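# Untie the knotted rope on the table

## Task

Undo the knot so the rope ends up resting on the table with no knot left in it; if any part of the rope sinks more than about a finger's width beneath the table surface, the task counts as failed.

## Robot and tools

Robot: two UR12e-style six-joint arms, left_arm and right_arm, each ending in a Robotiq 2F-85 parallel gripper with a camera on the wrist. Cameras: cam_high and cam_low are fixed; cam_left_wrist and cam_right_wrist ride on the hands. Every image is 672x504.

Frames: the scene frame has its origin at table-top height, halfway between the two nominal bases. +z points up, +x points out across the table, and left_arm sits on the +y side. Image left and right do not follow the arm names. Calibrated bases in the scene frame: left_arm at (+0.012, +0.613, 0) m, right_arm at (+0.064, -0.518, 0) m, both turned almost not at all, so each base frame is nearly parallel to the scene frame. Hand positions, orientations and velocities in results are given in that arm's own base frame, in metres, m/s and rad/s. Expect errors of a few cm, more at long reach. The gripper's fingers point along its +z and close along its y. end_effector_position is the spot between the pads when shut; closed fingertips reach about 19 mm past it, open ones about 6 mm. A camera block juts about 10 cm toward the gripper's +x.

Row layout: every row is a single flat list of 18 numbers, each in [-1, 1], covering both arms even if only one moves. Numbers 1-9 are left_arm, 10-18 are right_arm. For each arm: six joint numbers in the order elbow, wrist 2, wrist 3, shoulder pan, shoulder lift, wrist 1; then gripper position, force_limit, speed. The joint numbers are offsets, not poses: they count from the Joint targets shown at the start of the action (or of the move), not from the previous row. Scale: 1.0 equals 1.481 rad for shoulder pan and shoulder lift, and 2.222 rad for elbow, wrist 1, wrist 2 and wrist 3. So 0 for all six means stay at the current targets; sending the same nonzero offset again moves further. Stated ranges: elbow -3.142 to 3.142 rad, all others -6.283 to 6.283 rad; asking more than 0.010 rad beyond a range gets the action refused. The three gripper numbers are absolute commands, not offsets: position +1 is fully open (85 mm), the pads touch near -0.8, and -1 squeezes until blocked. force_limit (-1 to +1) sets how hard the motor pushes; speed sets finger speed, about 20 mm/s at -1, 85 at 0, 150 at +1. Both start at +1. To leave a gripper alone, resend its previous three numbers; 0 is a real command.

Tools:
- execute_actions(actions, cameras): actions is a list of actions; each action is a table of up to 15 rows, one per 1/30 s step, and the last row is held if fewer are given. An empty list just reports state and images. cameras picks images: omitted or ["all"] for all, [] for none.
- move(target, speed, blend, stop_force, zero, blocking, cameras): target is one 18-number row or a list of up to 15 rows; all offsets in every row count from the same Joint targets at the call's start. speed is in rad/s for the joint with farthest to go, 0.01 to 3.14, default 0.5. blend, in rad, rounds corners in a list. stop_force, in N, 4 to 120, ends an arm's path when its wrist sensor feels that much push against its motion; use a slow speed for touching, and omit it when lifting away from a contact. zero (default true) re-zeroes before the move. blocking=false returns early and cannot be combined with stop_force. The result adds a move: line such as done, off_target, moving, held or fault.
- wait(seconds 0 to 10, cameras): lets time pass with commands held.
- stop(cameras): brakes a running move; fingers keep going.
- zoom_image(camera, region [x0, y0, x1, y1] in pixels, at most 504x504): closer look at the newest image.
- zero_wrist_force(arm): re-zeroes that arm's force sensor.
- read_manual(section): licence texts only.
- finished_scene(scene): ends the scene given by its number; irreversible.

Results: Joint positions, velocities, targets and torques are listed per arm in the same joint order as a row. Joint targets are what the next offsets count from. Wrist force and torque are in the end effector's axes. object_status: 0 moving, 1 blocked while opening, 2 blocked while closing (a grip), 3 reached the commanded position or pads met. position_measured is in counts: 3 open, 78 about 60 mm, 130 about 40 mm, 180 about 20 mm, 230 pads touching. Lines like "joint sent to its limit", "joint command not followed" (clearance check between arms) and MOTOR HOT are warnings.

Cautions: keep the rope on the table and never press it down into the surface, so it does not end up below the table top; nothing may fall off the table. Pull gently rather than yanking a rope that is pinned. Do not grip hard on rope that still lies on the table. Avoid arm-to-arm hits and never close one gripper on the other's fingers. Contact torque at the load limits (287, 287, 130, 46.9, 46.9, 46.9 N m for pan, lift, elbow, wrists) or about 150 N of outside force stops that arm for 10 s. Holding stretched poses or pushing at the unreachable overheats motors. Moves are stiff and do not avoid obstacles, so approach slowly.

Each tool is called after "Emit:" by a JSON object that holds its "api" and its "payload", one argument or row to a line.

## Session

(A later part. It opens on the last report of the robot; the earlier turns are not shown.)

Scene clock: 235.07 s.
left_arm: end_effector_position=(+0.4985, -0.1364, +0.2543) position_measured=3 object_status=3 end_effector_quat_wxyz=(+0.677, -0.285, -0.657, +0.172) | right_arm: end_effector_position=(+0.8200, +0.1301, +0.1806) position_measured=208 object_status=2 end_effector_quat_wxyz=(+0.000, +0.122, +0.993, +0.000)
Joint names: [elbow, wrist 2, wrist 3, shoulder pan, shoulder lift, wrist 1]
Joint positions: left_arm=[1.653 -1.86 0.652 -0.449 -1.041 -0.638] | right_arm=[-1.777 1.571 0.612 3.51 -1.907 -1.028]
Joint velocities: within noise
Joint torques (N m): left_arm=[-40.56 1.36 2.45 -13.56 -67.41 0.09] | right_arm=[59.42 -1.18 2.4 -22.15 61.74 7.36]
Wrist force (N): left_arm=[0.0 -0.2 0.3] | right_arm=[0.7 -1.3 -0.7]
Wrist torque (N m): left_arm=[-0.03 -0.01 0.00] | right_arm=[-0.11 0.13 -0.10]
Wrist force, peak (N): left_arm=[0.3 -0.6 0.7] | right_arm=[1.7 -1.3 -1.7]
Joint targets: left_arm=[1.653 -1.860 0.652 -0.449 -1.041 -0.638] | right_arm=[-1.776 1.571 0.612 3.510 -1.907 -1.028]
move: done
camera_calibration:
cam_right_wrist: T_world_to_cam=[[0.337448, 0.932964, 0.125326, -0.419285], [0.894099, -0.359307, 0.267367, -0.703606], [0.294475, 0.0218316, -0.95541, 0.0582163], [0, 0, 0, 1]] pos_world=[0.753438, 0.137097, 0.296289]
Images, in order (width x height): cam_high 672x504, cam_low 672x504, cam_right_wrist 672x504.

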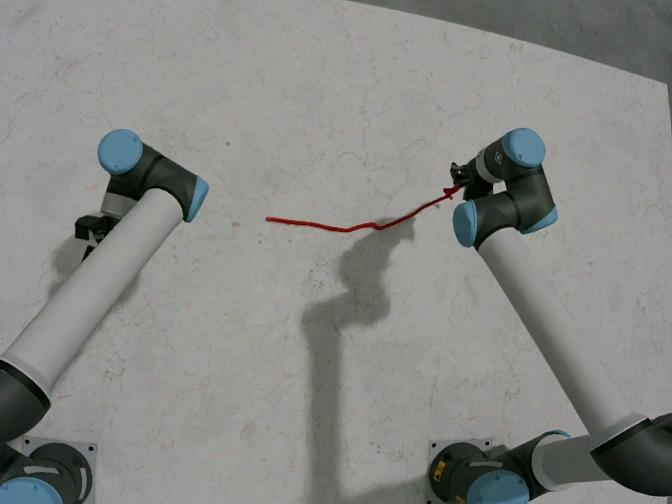

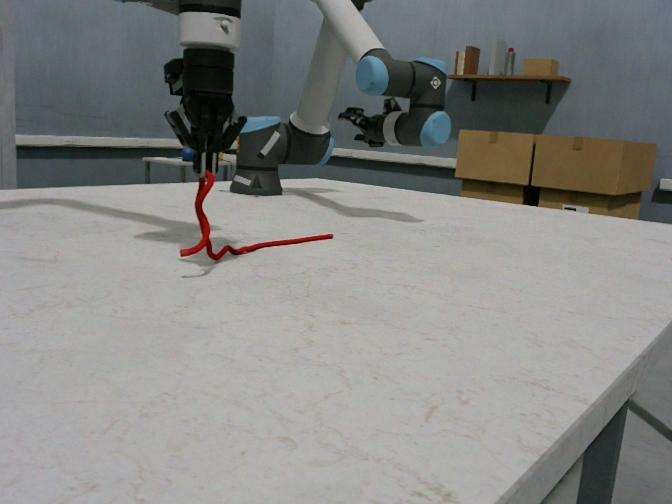

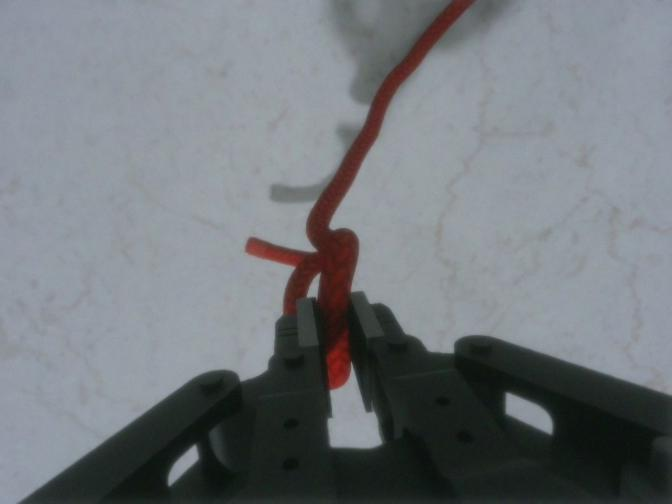

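Emit:
{"api": "move", "payload": {
  "target": [0,0,0,0,0,0,1,1,1,0.0164,0,0,0.0111,0.1333,-0.1053,-1,-0.4,-1],
  "speed": 0.25,
  "cameras": ["cam_low","cam_high","cam_right_wrist"]
}}

Emit:
{"api": "zoom_image", "payload": {
  "camera": "cam_low",
  "region": [100, 120, 300, 290]
}}

Scene clock: 250.17 s.
left_arm: end_effector_position=(+0.4985, -0.1364, +0.2543) position_measured=3 object_status=3 end_effector_quat_wxyz=(+0.677, -0.285, -0.657, +0.172) | right_arm: end_effector_position=(+0.7602, +0.1201, +0.3301) position_measured=208 object_status=2 end_effector_quat_wxyz=(+0.000, +0.113, +0.994, +0.000)
Joint names: [elbow, wrist 2, wrist 3, shoulder pan, shoulder lift, wrist 1]
Joint positions: left_arm=[1.653 -1.86 0.652 -0.449 -1.041 -0.638] | right_arm=[-1.74 1.571 0.612 3.527 -1.71 -1.262]
Joint velocities: within noise
Joint torques (N m): left_arm=[-39.63 1.49 2.2 -13.02 -69.55 0.51] | right_arm=[65.23 -1.05 2.66 16.17 81.79 1.73]
Wrist force (N): left_arm=[0.0 -0.7 0.3] | right_arm=[0.5 -1.1 -0.8]
Wrist torque (N m): left_arm=[-0.11 -0.01 0.00] | right_arm=[-0.09 0.18 -0.10]
Wrist force, peak (N): left_arm=[0.4 -0.4 0.8] | right_arm=[1.1 -1.4 -2.1]
Joint targets: left_arm=[1.653 -1.860 0.652 -0.449 -1.041 -0.638] | right_arm=[-1.740 1.571 0.612 3.527 -1.710 -1.262]
move: done
camera_calibration:
cam_right_wrist: T_world_to_cam=[[0.322268, 0.938322, 0.125276, -0.397599], [0.899869, -0.344735, 0.267194, -0.699733], [0.293901, 0.0266233, -0.955465, 0.218654], [0, 0, 0, 1]] pos_world=[0.693539, 0.126032, 0.44569]
Images, in order (width x height): cam_high 672x504, cam_low 672x504, cam_right_wrist 672x504.

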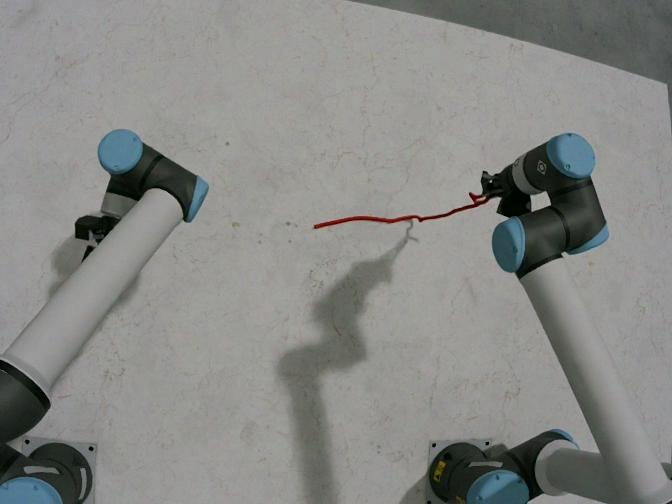

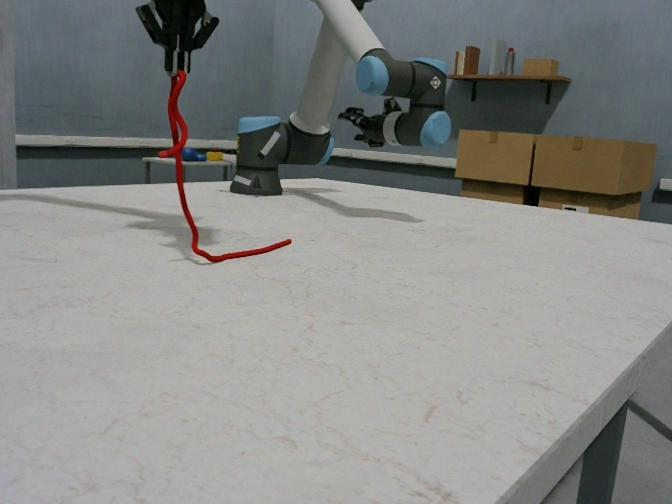

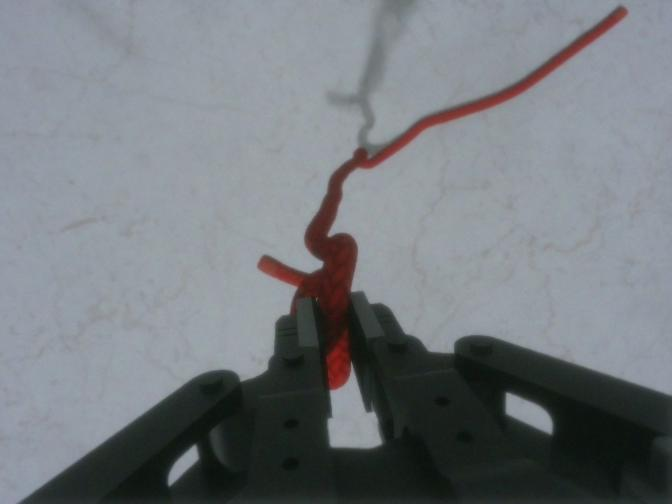

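Scaled by 2.520 from the camera's 672x504 image, which has a finer 960x720 frame.

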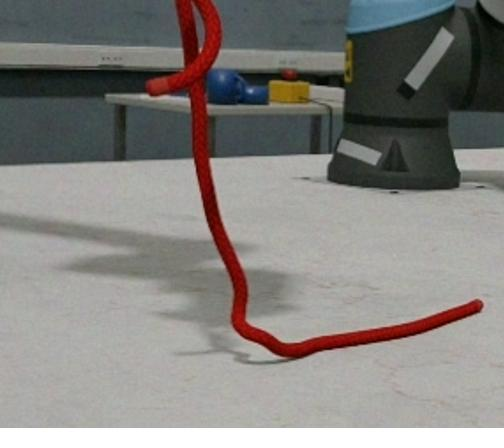

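Emit:
{"api": "move", "payload": {
  "target": [
    [0,0,0,0,0,0,1,1,1,-0.0859,0,0.5193,-0.0365,-0.0339,0.1085,-1,-0.4,-1],
    [0,0,0,0,0,0,1,1,1,-0.0375,0,0.4896,-0.0812,-0.2567,0.2086,-1,-0.4,-1]
  ],
  "speed": [0.4,0.2],
  "cameras": ["cam_low","cam_high","cam_right_wrist"]
}}

Scene clock: 270.00 s.
left_arm: end_effector_position=(+0.4985, -0.1364, +0.2543) position_measured=3 object_status=3 end_effector_quat_wxyz=(+0.677, -0.285, -0.657, +0.172) | right_arm: end_effector_position=(+0.8501, +0.0500, +0.0306) position_measured=208 object_status=2 end_effector_quat_wxyz=(+0.000, +0.658, +0.753, +0.000)
Joint names: [elbow, wrist 2, wrist 3, shoulder pan, shoulder lift, wrist 1]
Joint positions: left_arm=[1.653 -1.86 0.652 -0.449 -1.041 -0.638] | right_arm=[-1.823 1.571 1.7 3.406 -2.089 -0.799]
Joint velocities: within noise
Joint torques (N m): left_arm=[-36.03 0.99 2.7 -11.08 -68.59 0.87] | right_arm=[53.11 -0.82 -2.68 -18.26 69.99 7.25]
Wrist force (N): left_arm=[0.2 -0.1 0.5] | right_arm=[0.6 -1.4 -0.9]
Wrist torque (N m): left_arm=[-0.01 -0.05 0.00] | right_arm=[-0.14 0.13 -0.16]
Wrist force, peak (N): left_arm=[0.5 -0.5 0.8] | right_arm=[1.2 -1.7 -0.9]
Joint targets: left_arm=[1.653 -1.860 0.652 -0.449 -1.041 -0.638] | right_arm=[-1.823 1.571 1.700 3.406 -2.090 -0.799]
move: done
camera_calibration:
cam_right_wrist: T_world_to_cam=[[0.991587, 0.0315476, 0.125539, -0.846899], [-0.00311529, -0.963749, 0.266794, 0.0737876], [0.129405, -0.26494, -0.955542, 0.0623291], [0, 0, 0, 1]] pos_world=[0.831938, 0.114344, 0.146191]
Images, in order (width x height): cam_high 672x504, cam_low 672x504, cam_right_wrist 672x504.

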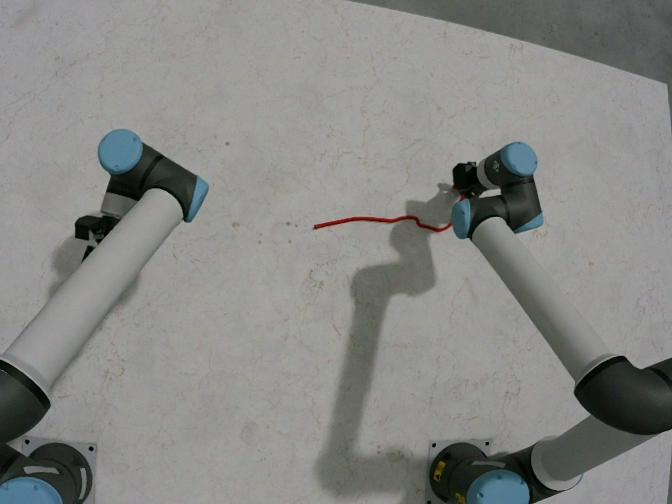

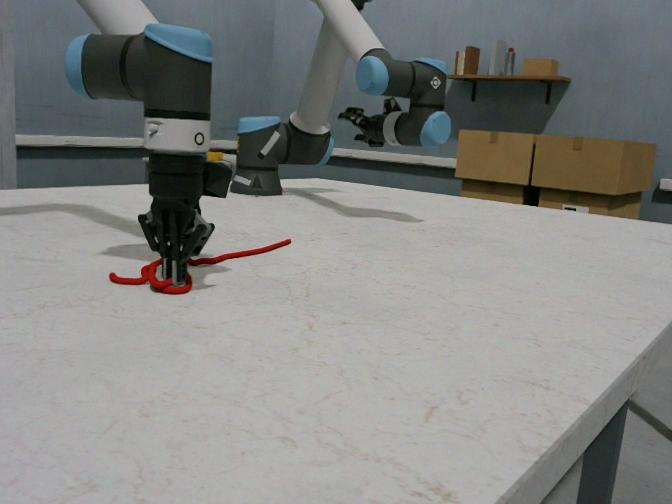

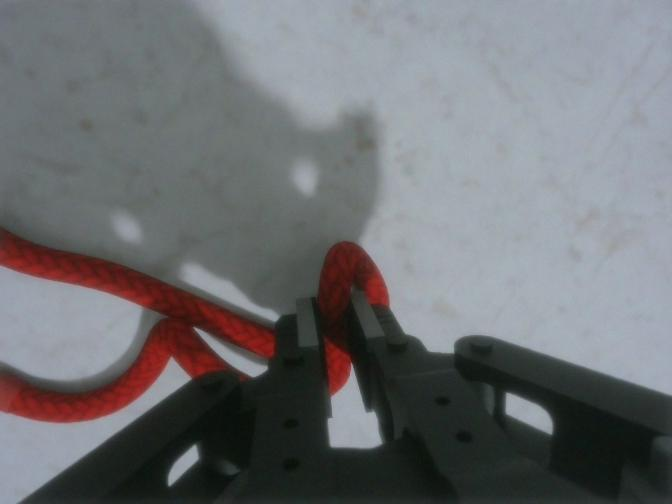

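Emit:
{"api": "execute_actions", "payload": {
  "actions": [
    [[0,0,0,0,0,0,1,1,1,0,0,0,0,0,0,-0.1,-0.4,-1]],
    [[0,0,0,0,0,0,1,1,1,0,0,0,0,0,0,-0.1,-0.4,-1]]
  ],
  "cameras": []
}}

Emit:
{"api": "move", "payload": {
  "target": [0,0,0,0,0,0,1,1,1,0.0487,0,0,0,0.1133,-0.1242,-0.1,-0.4,-1],
  "speed": 0.25,
  "cameras": ["cam_low","cam_high","cam_right_wrist"]
}}

Emit:
{"api": "zoom_image", "payload": {
  "camera": "cam_right_wrist",
  "region": [100, 150, 420, 400]
}}

Scene clock: 279.37 s.
left_arm: end_effector_position=(+0.4985, -0.1364, +0.2543) position_measured=3 object_status=3 end_effector_quat_wxyz=(+0.677, -0.285, -0.657, +0.172) | right_arm: end_effector_position=(+0.8502, +0.0500, +0.0303) position_measured=141 object_status=0 end_effector_quat_wxyz=(+0.000, +0.658, +0.753, +0.000)
Joint names: [elbow, wrist 2, wrist 3, shoulder pan, shoulder lift, wrist 1]
Joint positions: left_arm=[1.653 -1.86 0.652 -0.449 -1.041 -0.638] | right_arm=[-1.823 1.571 1.7 3.406 -2.09 -0.799]
Joint velocities: within noise
Joint torques (N m): left_arm=[-37.35 1.32 2.57 -14.06 -69.41 0.82] | right_arm=[45.19 -1.24 -2.3 -20.72 70.42 5.97]
Wrist force (N): left_arm=[0.3 -0.4 0.2] | right_arm=[0.8 -1.2 -0.6]
Wrist torque (N m): left_arm=[-0.07 -0.06 0.00] | right_arm=[-0.10 0.11 -0.16]
Wrist force, peak (N): left_arm=[0.3 -0.9 0.3] | right_arm=[0.8 -1.6 -1.2]
Joint targets: left_arm=[1.653 -1.860 0.652 -0.449 -1.041 -0.638] | right_arm=[-1.823 1.571 1.700 3.406 -2.090 -0.799]
No camera images: "cameras" was empty.

Scene clock: 281.10 s.
left_arm: end_effector_position=(+0.4985, -0.1364, +0.2543) position_measured=3 object_status=3 end_effector_quat_wxyz=(+0.677, -0.285, -0.657, +0.172) | right_arm: end_effector_position=(+0.8502, +0.0500, +0.2001) position_measured=141 object_status=3 end_effector_quat_wxyz=(+0.000, +0.658, +0.753, +0.000)
Joint names: [elbow, wrist 2, wrist 3, shoulder pan, shoulder lift, wrist 1]
Joint positions: left_arm=[1.653 -1.86 0.652 -0.449 -1.041 -0.638] | right_arm=[-1.715 1.571 1.7 3.406 -1.922 -1.074]
Joint velocities: within noise
Joint torques (N m): left_arm=[-37.03 1.14 2.34 -12.81 -69.78 1.26] | right_arm=[59.78 -0.93 -2.43 -19.4 97.57 2.53]
Wrist force (N): left_arm=[0.3 -0.1 0.5] | right_arm=[0.8 -0.9 -0.8]
Wrist torque (N m): left_arm=[-0.02 -0.06 0.00] | right_arm=[-0.03 0.11 -0.16]
Wrist force, peak (N): left_arm=[0.0 0.0 0.7] | right_arm=[0.6 -2.1 1.8]
Joint targets: left_arm=[1.653 -1.860 0.652 -0.449 -1.041 -0.638] | right_arm=[-1.715 1.571 1.700 3.406 -1.922 -1.075]
move: done
camera_calibration:
cam_right_wrist: T_world_to_cam=[[0.991587, 0.0315476, 0.125539, -0.868376], [-0.00311529, -0.963749, 0.266794, 0.0285667], [0.129405, -0.26494, -0.955542, 0.224268], [0, 0, 0, 1]] pos_world=[0.832138, 0.114344, 0.315691]
Images, in order (width x height): cam_high 672x504, cam_low 672x504, cam_right_wrist 672x504.

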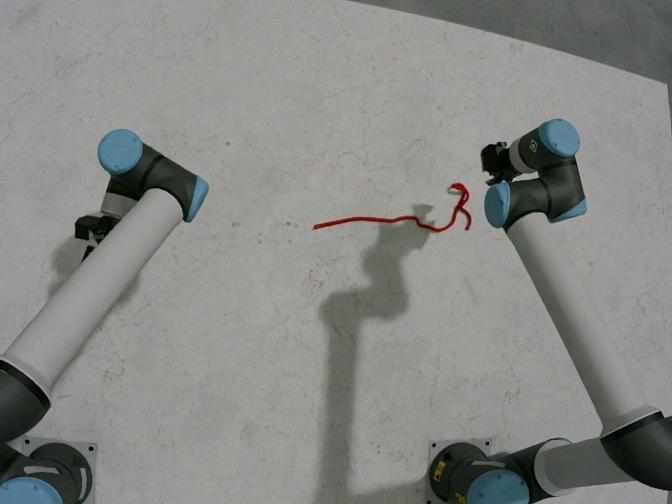

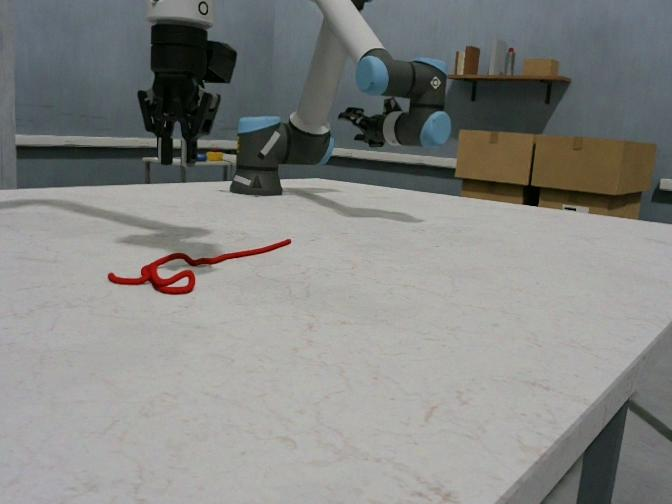

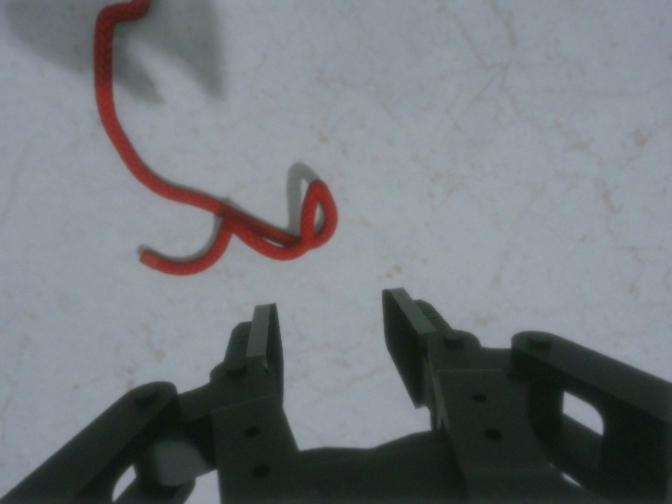

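Scaled by 1.575 from the camera's 672x504 image, which has a finer 960x720 frame.

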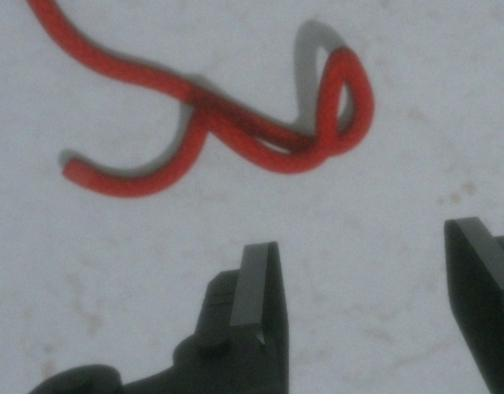

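Emit:
{"api": "move", "payload": {
  "target": [0,0,0,0,0,0,1,1,1,-0.1289,0,-0.5032,-0.0048,0.0342,0.1061,-0.1,-0.4,-1],
  "speed": 0.5,
  "cameras": ["cam_right_wrist"]
}}

Scene clock: 299.33 s.
left_arm: end_effector_position=(+0.4985, -0.1364, +0.2543) position_measured=3 object_status=3 end_effector_quat_wxyz=(+0.677, -0.285, -0.657, +0.172) | right_arm: end_effector_position=(+0.7473, +0.0168, +0.1004) position_measured=141 object_status=3 end_effector_quat_wxyz=(+0.000, +0.162, +0.987, +0.000)
Joint names: [elbow, wrist 2, wrist 3, shoulder pan, shoulder lift, wrist 1]
Joint positions: left_arm=[1.653 -1.86 0.652 -0.449 -1.041 -0.638] | right_arm=[-2.001 1.571 0.583 3.399 -1.871 -0.839]
Joint velocities: within noise
Joint torques (N m): left_arm=[-36.81 0.88 2.83 -12.93 -71.26 0.97] | right_arm=[26.97 -1.19 -2.78 -21.62 84.46 7.3]
Wrist force (N): left_arm=[0.2 -0.5 0.4] | right_arm=[0.8 -0.8 -0.5]
Wrist torque (N m): left_arm=[-0.09 -0.04 0.00] | right_arm=[-0.01 0.09 -0.12]
Wrist force, peak (N): left_arm=[0.8 -0.6 0.2] | right_arm=[1.1 -1.4 -0.9]
Joint targets: left_arm=[1.653 -1.860 0.652 -0.449 -1.041 -0.638] | right_arm=[-2.001 1.571 0.582 3.399 -1.871 -0.839]
move: done
camera_calibration:
cam_right_wrist: T_world_to_cam=[[0.412133, 0.902466, 0.125305, -0.334229], [0.861982, -0.430755, 0.267278, -0.632663], [0.295185, -0.00214313, -0.955438, 0.00524579], [0, 0, 0, 1]] pos_world=[0.681542, 0.0291189, 0.21599]
Images, in order (width x height): cam_right_wrist 672x504.

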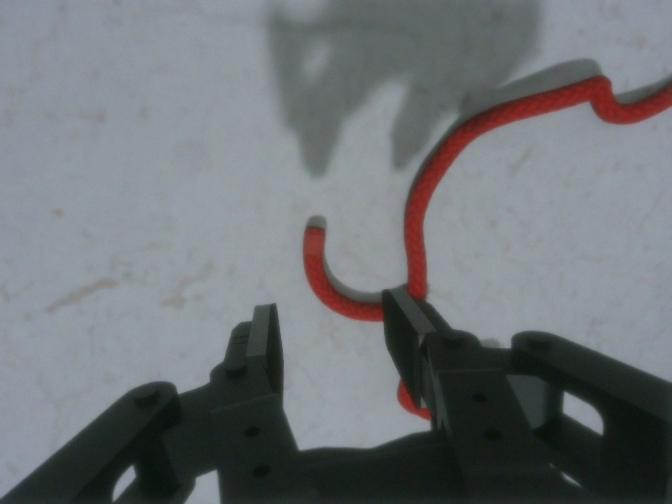

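Emit:
{"api": "move", "payload": {
  "target": [0,0,0,0,0,0,1,1,1,-0.0185,0,0,0,-0.0697,0.065,-0.1,-0.4,-1],
  "speed": 0.08,
  "stop_force": 8,
  "cameras": []
}}

Emit:
{"api": "execute_actions", "payload": {
  "actions": [
    [[0,0,0,0,0,0,1,1,1,0,0,0,0,0,0,-1,-0.4,-1]],
    [[0,0,0,0,0,0,1,1,1,0,0,0,0,0,0,-1,-0.4,-1]],
    [[0,0,0,0,0,0,1,1,1,0,0,0,0,0,0,-1,-0.4,-1]]
  ],
  "cameras": ["cam_right_wrist"]
}}

Scene clock: 309.77 s.
left_arm: end_effector_position=(+0.4985, -0.1364, +0.2543) position_measured=3 object_status=3 end_effector_quat_wxyz=(+0.677, -0.285, -0.657, +0.172) | right_arm: end_effector_position=(+0.7473, +0.0167, +0.0213) position_measured=141 object_status=3 end_effector_quat_wxyz=(+0.000, +0.162, +0.987, +0.000)
Joint names: [elbow, wrist 2, wrist 3, shoulder pan, shoulder lift, wrist 1]
Joint positions: left_arm=[1.653 -1.86 0.652 -0.449 -1.041 -0.638] | right_arm=[-2.043 1.571 0.582 3.399 -1.975 -0.695]
Joint velocities: within noise
Joint torques (N m): left_arm=[-36.42 0.91 2.61 -12.58 -69.23 1.69] | right_arm=[24.99 -0.89 -2.52 -20.01 57.5 6.91]
Wrist force (N): left_arm=[0.6 0.0 0.5] | right_arm=[0.7 -1.3 -0.5]
Wrist torque (N m): left_arm=[0.00 -0.11 0.00] | right_arm=[-0.12 0.13 -0.13]
Wrist force, peak (N): left_arm=[0.4 -0.6 0.7] | right_arm=[1.1 -1.6 -0.3]
Joint targets: left_arm=[1.653 -1.860 0.652 -0.449 -1.041 -0.638] | right_arm=[-2.042 1.571 0.582 3.399 -1.975 -0.695]
move: done
No camera images: "cameras" was empty.

Scene clock: 311.47 s.
left_arm: end_effector_position=(+0.4985, -0.1364, +0.2543) position_measured=3 object_status=3 end_effector_quat_wxyz=(+0.677, -0.285, -0.657, +0.172) | right_arm: end_effector_position=(+0.7473, +0.0167, +0.0213) position_measured=208 object_status=2 end_effector_quat_wxyz=(+0.000, +0.162, +0.987, +0.000)
Joint names: [elbow, wrist 2, wrist 3, shoulder pan, shoulder lift, wrist 1]
Joint positions: left_arm=[1.653 -1.86 0.652 -0.449 -1.041 -0.638] | right_arm=[-2.043 1.571 0.582 3.399 -1.975 -0.695]
Joint velocities: within noise
Joint torques (N m): left_arm=[-35.3 1.31 2.82 -11.85 -68.81 1.9] | right_arm=[26.54 -1.08 -2.43 -18.35 57.6 6.4]
Wrist force (N): left_arm=[0.4 -0.3 0.5] | right_arm=[0.6 -1.4 -0.8]
Wrist torque (N m): left_arm=[-0.04 -0.07 0.01] | right_arm=[-0.13 0.14 -0.13]
Wrist force, peak (N): left_arm=[0.1 -0.5 0.7] | right_arm=[0.7 -1.7 -0.8]
Joint targets: left_arm=[1.653 -1.860 0.652 -0.449 -1.041 -0.638] | right_arm=[-2.042 1.571 0.582 3.399 -1.975 -0.695]
camera_calibration:
cam_right_wrist: T_world_to_cam=[[0.411714, 0.902662, 0.125274, -0.324044], [0.862182, -0.430346, 0.26729, -0.611699], [0.295183, -0.00203735, -0.955438, -0.0702354], [0, 0, 0, 1]] pos_world=[0.681542, 0.029117, 0.13699]
Images, in order (width x height): cam_right_wrist 672x504.

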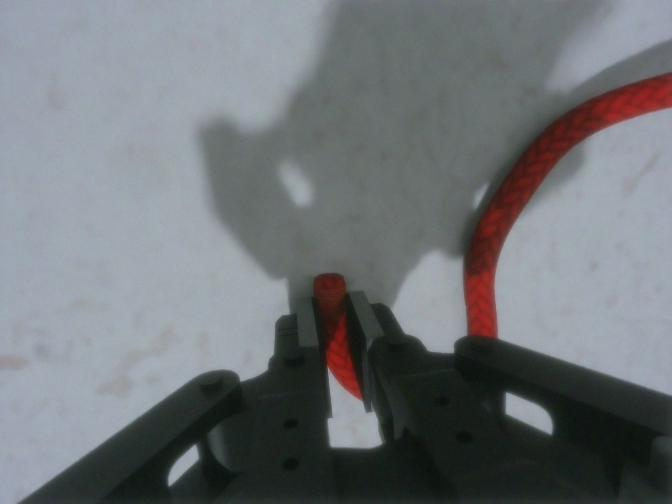

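Emit:
{"api": "move", "payload": {
  "target": [0,0,0,0,0,0,1,1,1,0.1763,0,0,0.0112,0.2227,-0.3249,-1,-0.4,-1],
  "speed": 0.3,
  "cameras": ["cam_low","cam_high","cam_right_wrist"]
}}

Emit:
{"api": "zoom_image", "payload": {
  "camera": "cam_low",
  "region": [100, 20, 300, 290]
}}

Scene clock: 322.60 s.
left_arm: end_effector_position=(+0.4985, -0.1364, +0.2543) position_measured=3 object_status=3 end_effector_quat_wxyz=(+0.677, -0.285, -0.657, +0.172) | right_arm: end_effector_position=(+0.7500, +0.0300, +0.4199) position_measured=208 object_status=2 end_effector_quat_wxyz=(+0.000, +0.153, +0.988, +0.000)
Joint names: [elbow, wrist 2, wrist 3, shoulder pan, shoulder lift, wrist 1]
Joint positions: left_arm=[1.653 -1.86 0.652 -0.449 -1.041 -0.638] | right_arm=[-1.651 1.571 0.582 3.416 -1.645 -1.416]
Joint velocities: within noise
Joint torques (N m): left_arm=[-35.03 0.97 2.67 -12.74 -68.53 1.7] | right_arm=[65.97 -0.81 -2.6 19.39 80.97 2.25]
Wrist force (N): left_arm=[0.1 0.2 0.0] | right_arm=[0.4 -1.1 -0.5]
Wrist torque (N m): left_arm=[0.03 -0.03 0.00] | right_arm=[-0.07 0.21 -0.14]
Wrist force, peak (N): left_arm=[0.3 -0.6 0.7] | right_arm=[1.8 -1.9 1.3]
Joint targets: left_arm=[1.653 -1.860 0.652 -0.449 -1.041 -0.638] | right_arm=[-1.651 1.571 0.582 3.416 -1.645 -1.416]
move: done
camera_calibration:
cam_right_wrist: T_world_to_cam=[[0.396778, 0.909352, 0.125088, -0.375959], [0.869252, -0.416019, 0.267074, -0.72057], [0.294903, 0.00276369, -0.955523, 0.3099], [0, 0, 0, 1]] pos_world=[0.684139, 0.0412515, 0.535591]
Images, in order (width x height): cam_high 672x504, cam_low 672x504, cam_right_wrist 672x504.

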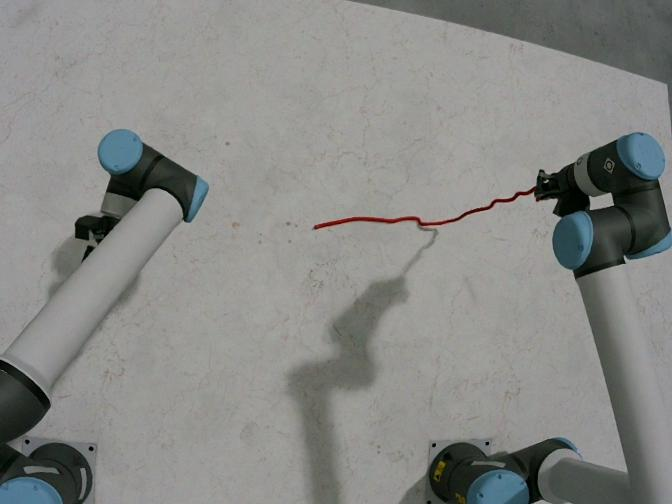

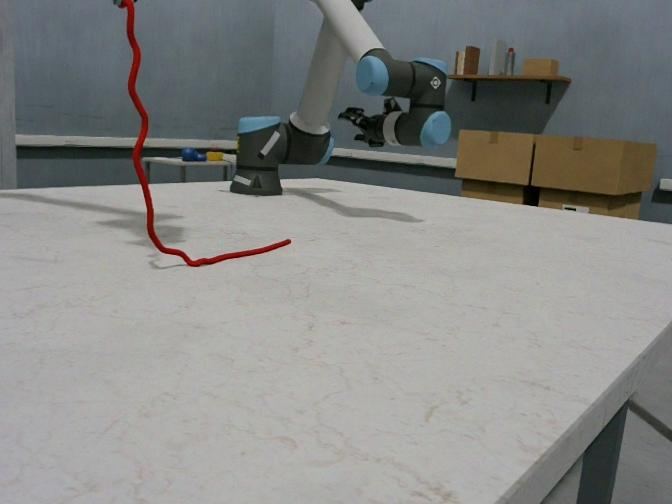

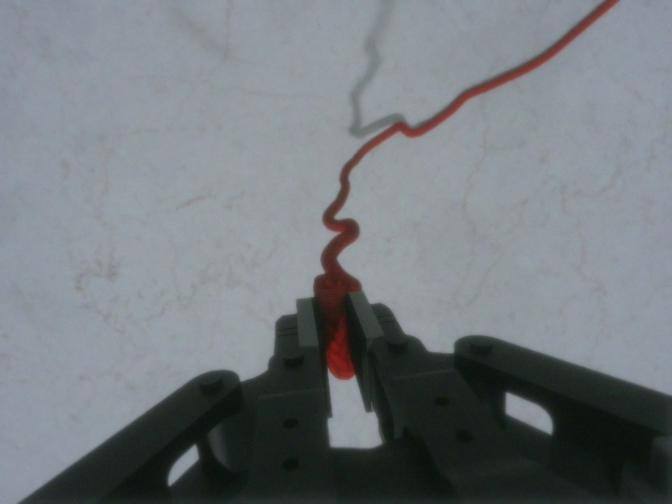

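Scaled by 1.867 from the camera's 672x504 image, which has a finer 960x720 frame.

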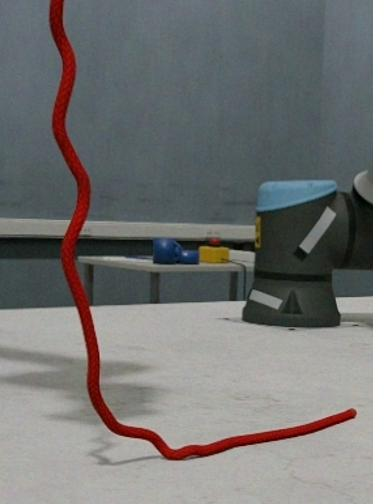

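Emit:
{"api": "move", "payload": {
  "target": [
    [0,0,0,0,0,0,1,1,1,-0.0647,0,-0.54,-0.1049,-0.1286,0.1505,-1,-0.4,-1],
    [0,0,0,0,0,0,1,1,1,-0.0664,0,-0.982,-0.1658,-0.3103,0.2733,-1,-0.4,-1]
  ],
  "speed": [0.5,0.5],
  "blend": 0.05,
  "cameras": ["cam_low","cam_high","cam_right_wrist"]
}}

Scene clock: 350.07 s.
left_arm: end_effector_position=(+0.4985, -0.1364, +0.2543) position_measured=3 object_status=3 end_effector_quat_wxyz=(+0.677, -0.285, -0.657, +0.172) | right_arm: end_effector_position=(+0.8501, -0.1499, +0.0302) position_measured=208 object_status=2 end_effector_quat_wxyz=(+0.000, +0.727, -0.687, +0.000)
Joint names: [elbow, wrist 2, wrist 3, shoulder pan, shoulder lift, wrist 1]
Joint positions: left_arm=[1.653 -1.86 0.652 -0.449 -1.041 -0.638] | right_arm=[-1.798 1.571 -1.599 3.17 -2.104 -0.809]
Joint velocities: within noise
Joint torques (N m): left_arm=[-33.91 1.28 2.4 -13.94 -70.4 2.01] | right_arm=[27.87 -0.94 -1.45 -21.73 72.01 7.31]
Wrist force (N): left_arm=[0.0 -0.2 0.3] | right_arm=[0.7 -1.0 -0.7]
Wrist torque (N m): left_arm=[-0.03 -0.01 0.00] | right_arm=[-0.11 0.12 -0.15]
Wrist force, peak (N): left_arm=[0.9 -0.3 0.4] | right_arm=[0.9 -1.2 -1.5]
Joint targets: left_arm=[1.653 -1.860 0.652 -0.449 -1.041 -0.638] | right_arm=[-1.798 1.571 -1.600 3.170 -2.104 -0.809]
move: done
camera_calibration:
cam_right_wrist: T_world_to_cam=[[-0.991154, 0.0459132, 0.124526, 0.847164], [0.0780038, 0.960623, 0.26668, 0.100741], [-0.107378, 0.274034, -0.955707, 0.291148], [0, 0, 0, 1]] pos_world=[0.863074, -0.215455, 0.145893]
Images, in order (width x height): cam_high 672x504, cam_low 672x504, cam_right_wrist 672x504.

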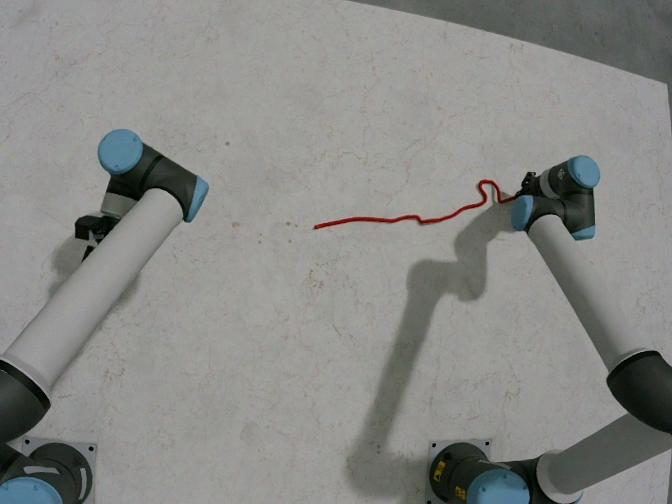

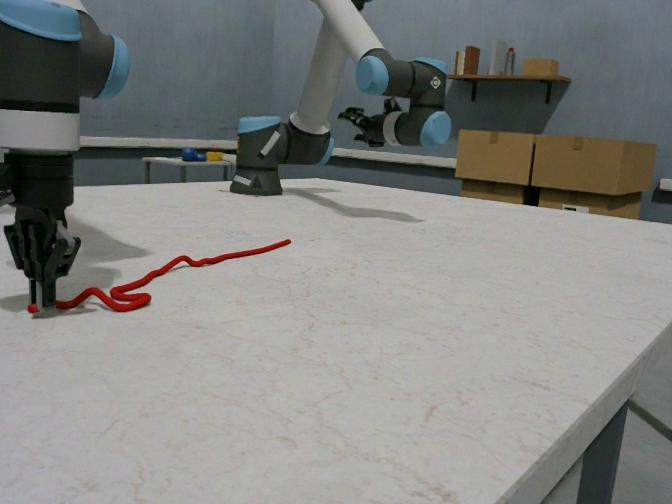

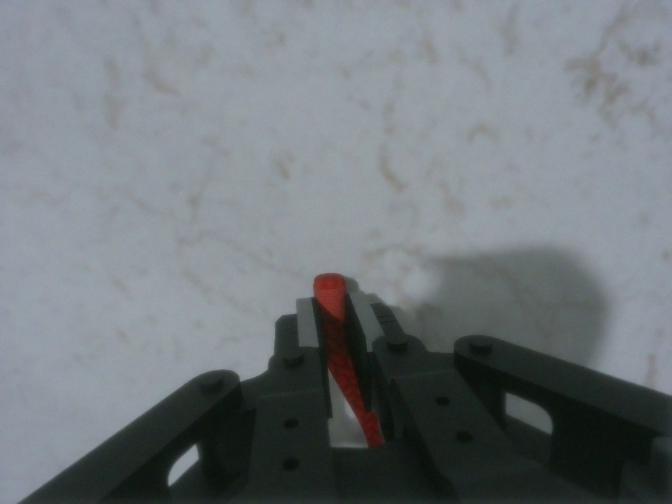

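Emit:
{"api": "move", "payload": {
  "target": [0,0,0,0,0,0,1,1,1,-0.0014,0,0,0,-0.0063,0.0055,-1,-0.4,-1],
  "speed": 0.1,
  "stop_force": 10,
  "cameras": []
}}

Emit:
{"api": "execute_actions", "payload": {
  "actions": [
    [[0,0,0,0,0,0,1,1,1,0,0,0,0,0,0,-0.1,-0.4,-1]],
    [[0,0,0,0,0,0,1,1,1,0,0,0,0,0,0,-0.1,-0.4,-1]]
  ],
  "cameras": []
}}

Emit:
{"api": "move", "payload": {
  "target": [0,0,0,0,0,0,1,1,1,0.0317,0,0,0,0.0897,-0.0915,-0.1,-0.4,-1],
  "speed": 0.25,
  "cameras": ["cam_low","cam_high"]
}}

Emit:
{"api": "zoom_image", "payload": {
  "camera": "cam_high",
  "region": [300, 150, 550, 260]
}}

Scene clock: 361.70 s.
left_arm: end_effector_position=(+0.4985, -0.1364, +0.2543) position_measured=3 object_status=3 end_effector_quat_wxyz=(+0.677, -0.285, -0.657, +0.172) | right_arm: end_effector_position=(+0.8500, -0.1500, +0.0220) position_measured=208 object_status=2 end_effector_quat_wxyz=(+0.000, +0.727, -0.686, +0.000)
Joint names: [elbow, wrist 2, wrist 3, shoulder pan, shoulder lift, wrist 1]
Joint positions: left_arm=[1.653 -1.86 0.652 -0.449 -1.041 -0.638] | right_arm=[-1.801 1.571 -1.6 3.17 -2.114 -0.797]
Joint velocities: within noise
Joint torques (N m): left_arm=[-33.67 0.93 2.58 -14.21 -70.26 2.49] | right_arm=[27.3 -0.82 -2.39 -19.46 72.39 6.88]
Wrist force (N): left_arm=[0.2 -0.2 0.2] | right_arm=[0.7 -1.1 -0.7]
Wrist torque (N m): left_arm=[-0.04 -0.05 0.00] | right_arm=[-0.13 0.12 -0.15]
Wrist force, peak (N): left_arm=[0.1 -0.6 0.7] | right_arm=[0.9 -1.4 -0.8]
Joint targets: left_arm=[1.653 -1.860 0.652 -0.449 -1.041 -0.638] | right_arm=[-1.801 1.571 -1.600 3.170 -2.114 -0.797]
move: done
No camera images: "cameras" was empty.

Scene clock: 363.23 s.
left_arm: end_effector_position=(+0.4985, -0.1364, +0.2543) position_measured=3 object_status=3 end_effector_quat_wxyz=(+0.677, -0.285, -0.657, +0.172) | right_arm: end_effector_position=(+0.8500, -0.1500, +0.0220) position_measured=141 object_status=0 end_effector_quat_wxyz=(+0.000, +0.727, -0.686, +0.000)
Joint names: [elbow, wrist 2, wrist 3, shoulder pan, shoulder lift, wrist 1]
Joint positions: left_arm=[1.653 -1.86 0.652 -0.449 -1.041 -0.638] | right_arm=[-1.801 1.571 -1.6 3.17 -2.114 -0.797]
Joint velocities: within noise
Joint torques (N m): left_arm=[-33.45 1.36 2.48 -14.59 -68.27 2.75] | right_arm=[29.91 -0.87 -2.62 -19.84 71.56 6.27]
Wrist force (N): left_arm=[0.0 -0.5 0.2] | right_arm=[0.7 -0.9 -0.6]
Wrist torque (N m): left_arm=[-0.08 -0.01 0.00] | right_arm=[-0.10 0.11 -0.15]
Wrist force, peak (N): left_arm=[0.3 -0.5 0.8] | right_arm=[0.8 -1.5 -0.7]
Joint targets: left_arm=[1.653 -1.860 0.652 -0.449 -1.041 -0.638] | right_arm=[-1.801 1.571 -1.600 3.170 -2.114 -0.797]
No camera images: "cameras" was empty.

Scene clock: 364.67 s.
left_arm: end_effector_position=(+0.4985, -0.1364, +0.2543) position_measured=3 object_status=3 end_effector_quat_wxyz=(+0.677, -0.285, -0.657, +0.172) | right_arm: end_effector_position=(+0.8500, -0.1500, +0.1498) position_measured=141 object_status=3 end_effector_quat_wxyz=(+0.000, +0.727, -0.686, +0.000)
Joint names: [elbow, wrist 2, wrist 3, shoulder pan, shoulder lift, wrist 1]
Joint positions: left_arm=[1.653 -1.86 0.652 -0.449 -1.041 -0.638] | right_arm=[-1.731 1.571 -1.6 3.17 -1.981 -1]
Joint velocities: within noise
Joint torques (N m): left_arm=[-32.24 0.66 2.63 -11.48 -68.56 2.51] | right_arm=[59.17 -0.6 -2.79 -17.06 101 2.03]
Wrist force (N): left_arm=[0.0 -0.3 0.3] | right_arm=[0.7 -1.1 -1.1]
Wrist torque (N m): left_arm=[-0.05 -0.02 0.00] | right_arm=[-0.13 0.12 -0.15]
Wrist force, peak (N): left_arm=[0.4 -0.8 0.1] | right_arm=[0.7 -1.2 -2.4]
Joint targets: left_arm=[1.653 -1.860 0.652 -0.449 -1.041 -0.638] | right_arm=[-1.731 1.571 -1.600 3.170 -1.981 -1.000]
move: done
Images, in order (width x height): cam_high 672x504, cam_low 672x504.

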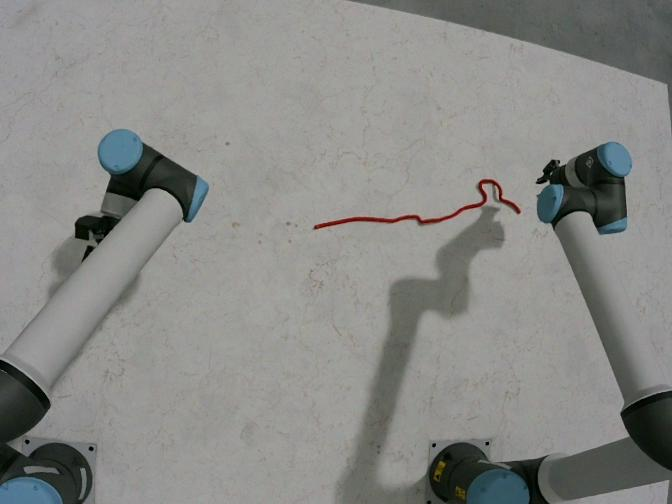

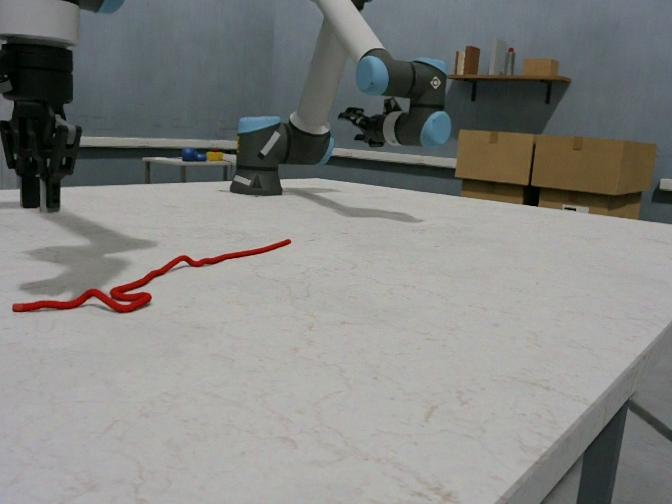

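Scaled by 2.016 from the camera's 672x504 image, which has a finer 960x720 frame.

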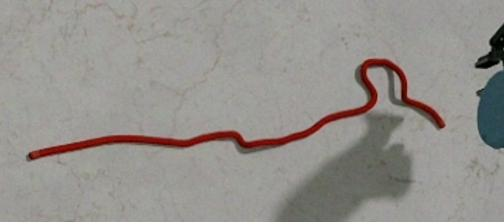

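Rope is untied, lying flat without crossings.

Emit:
{"api": "finished_scene", "payload": {
  "scene": 1
}}

The scene is finished: the task was done.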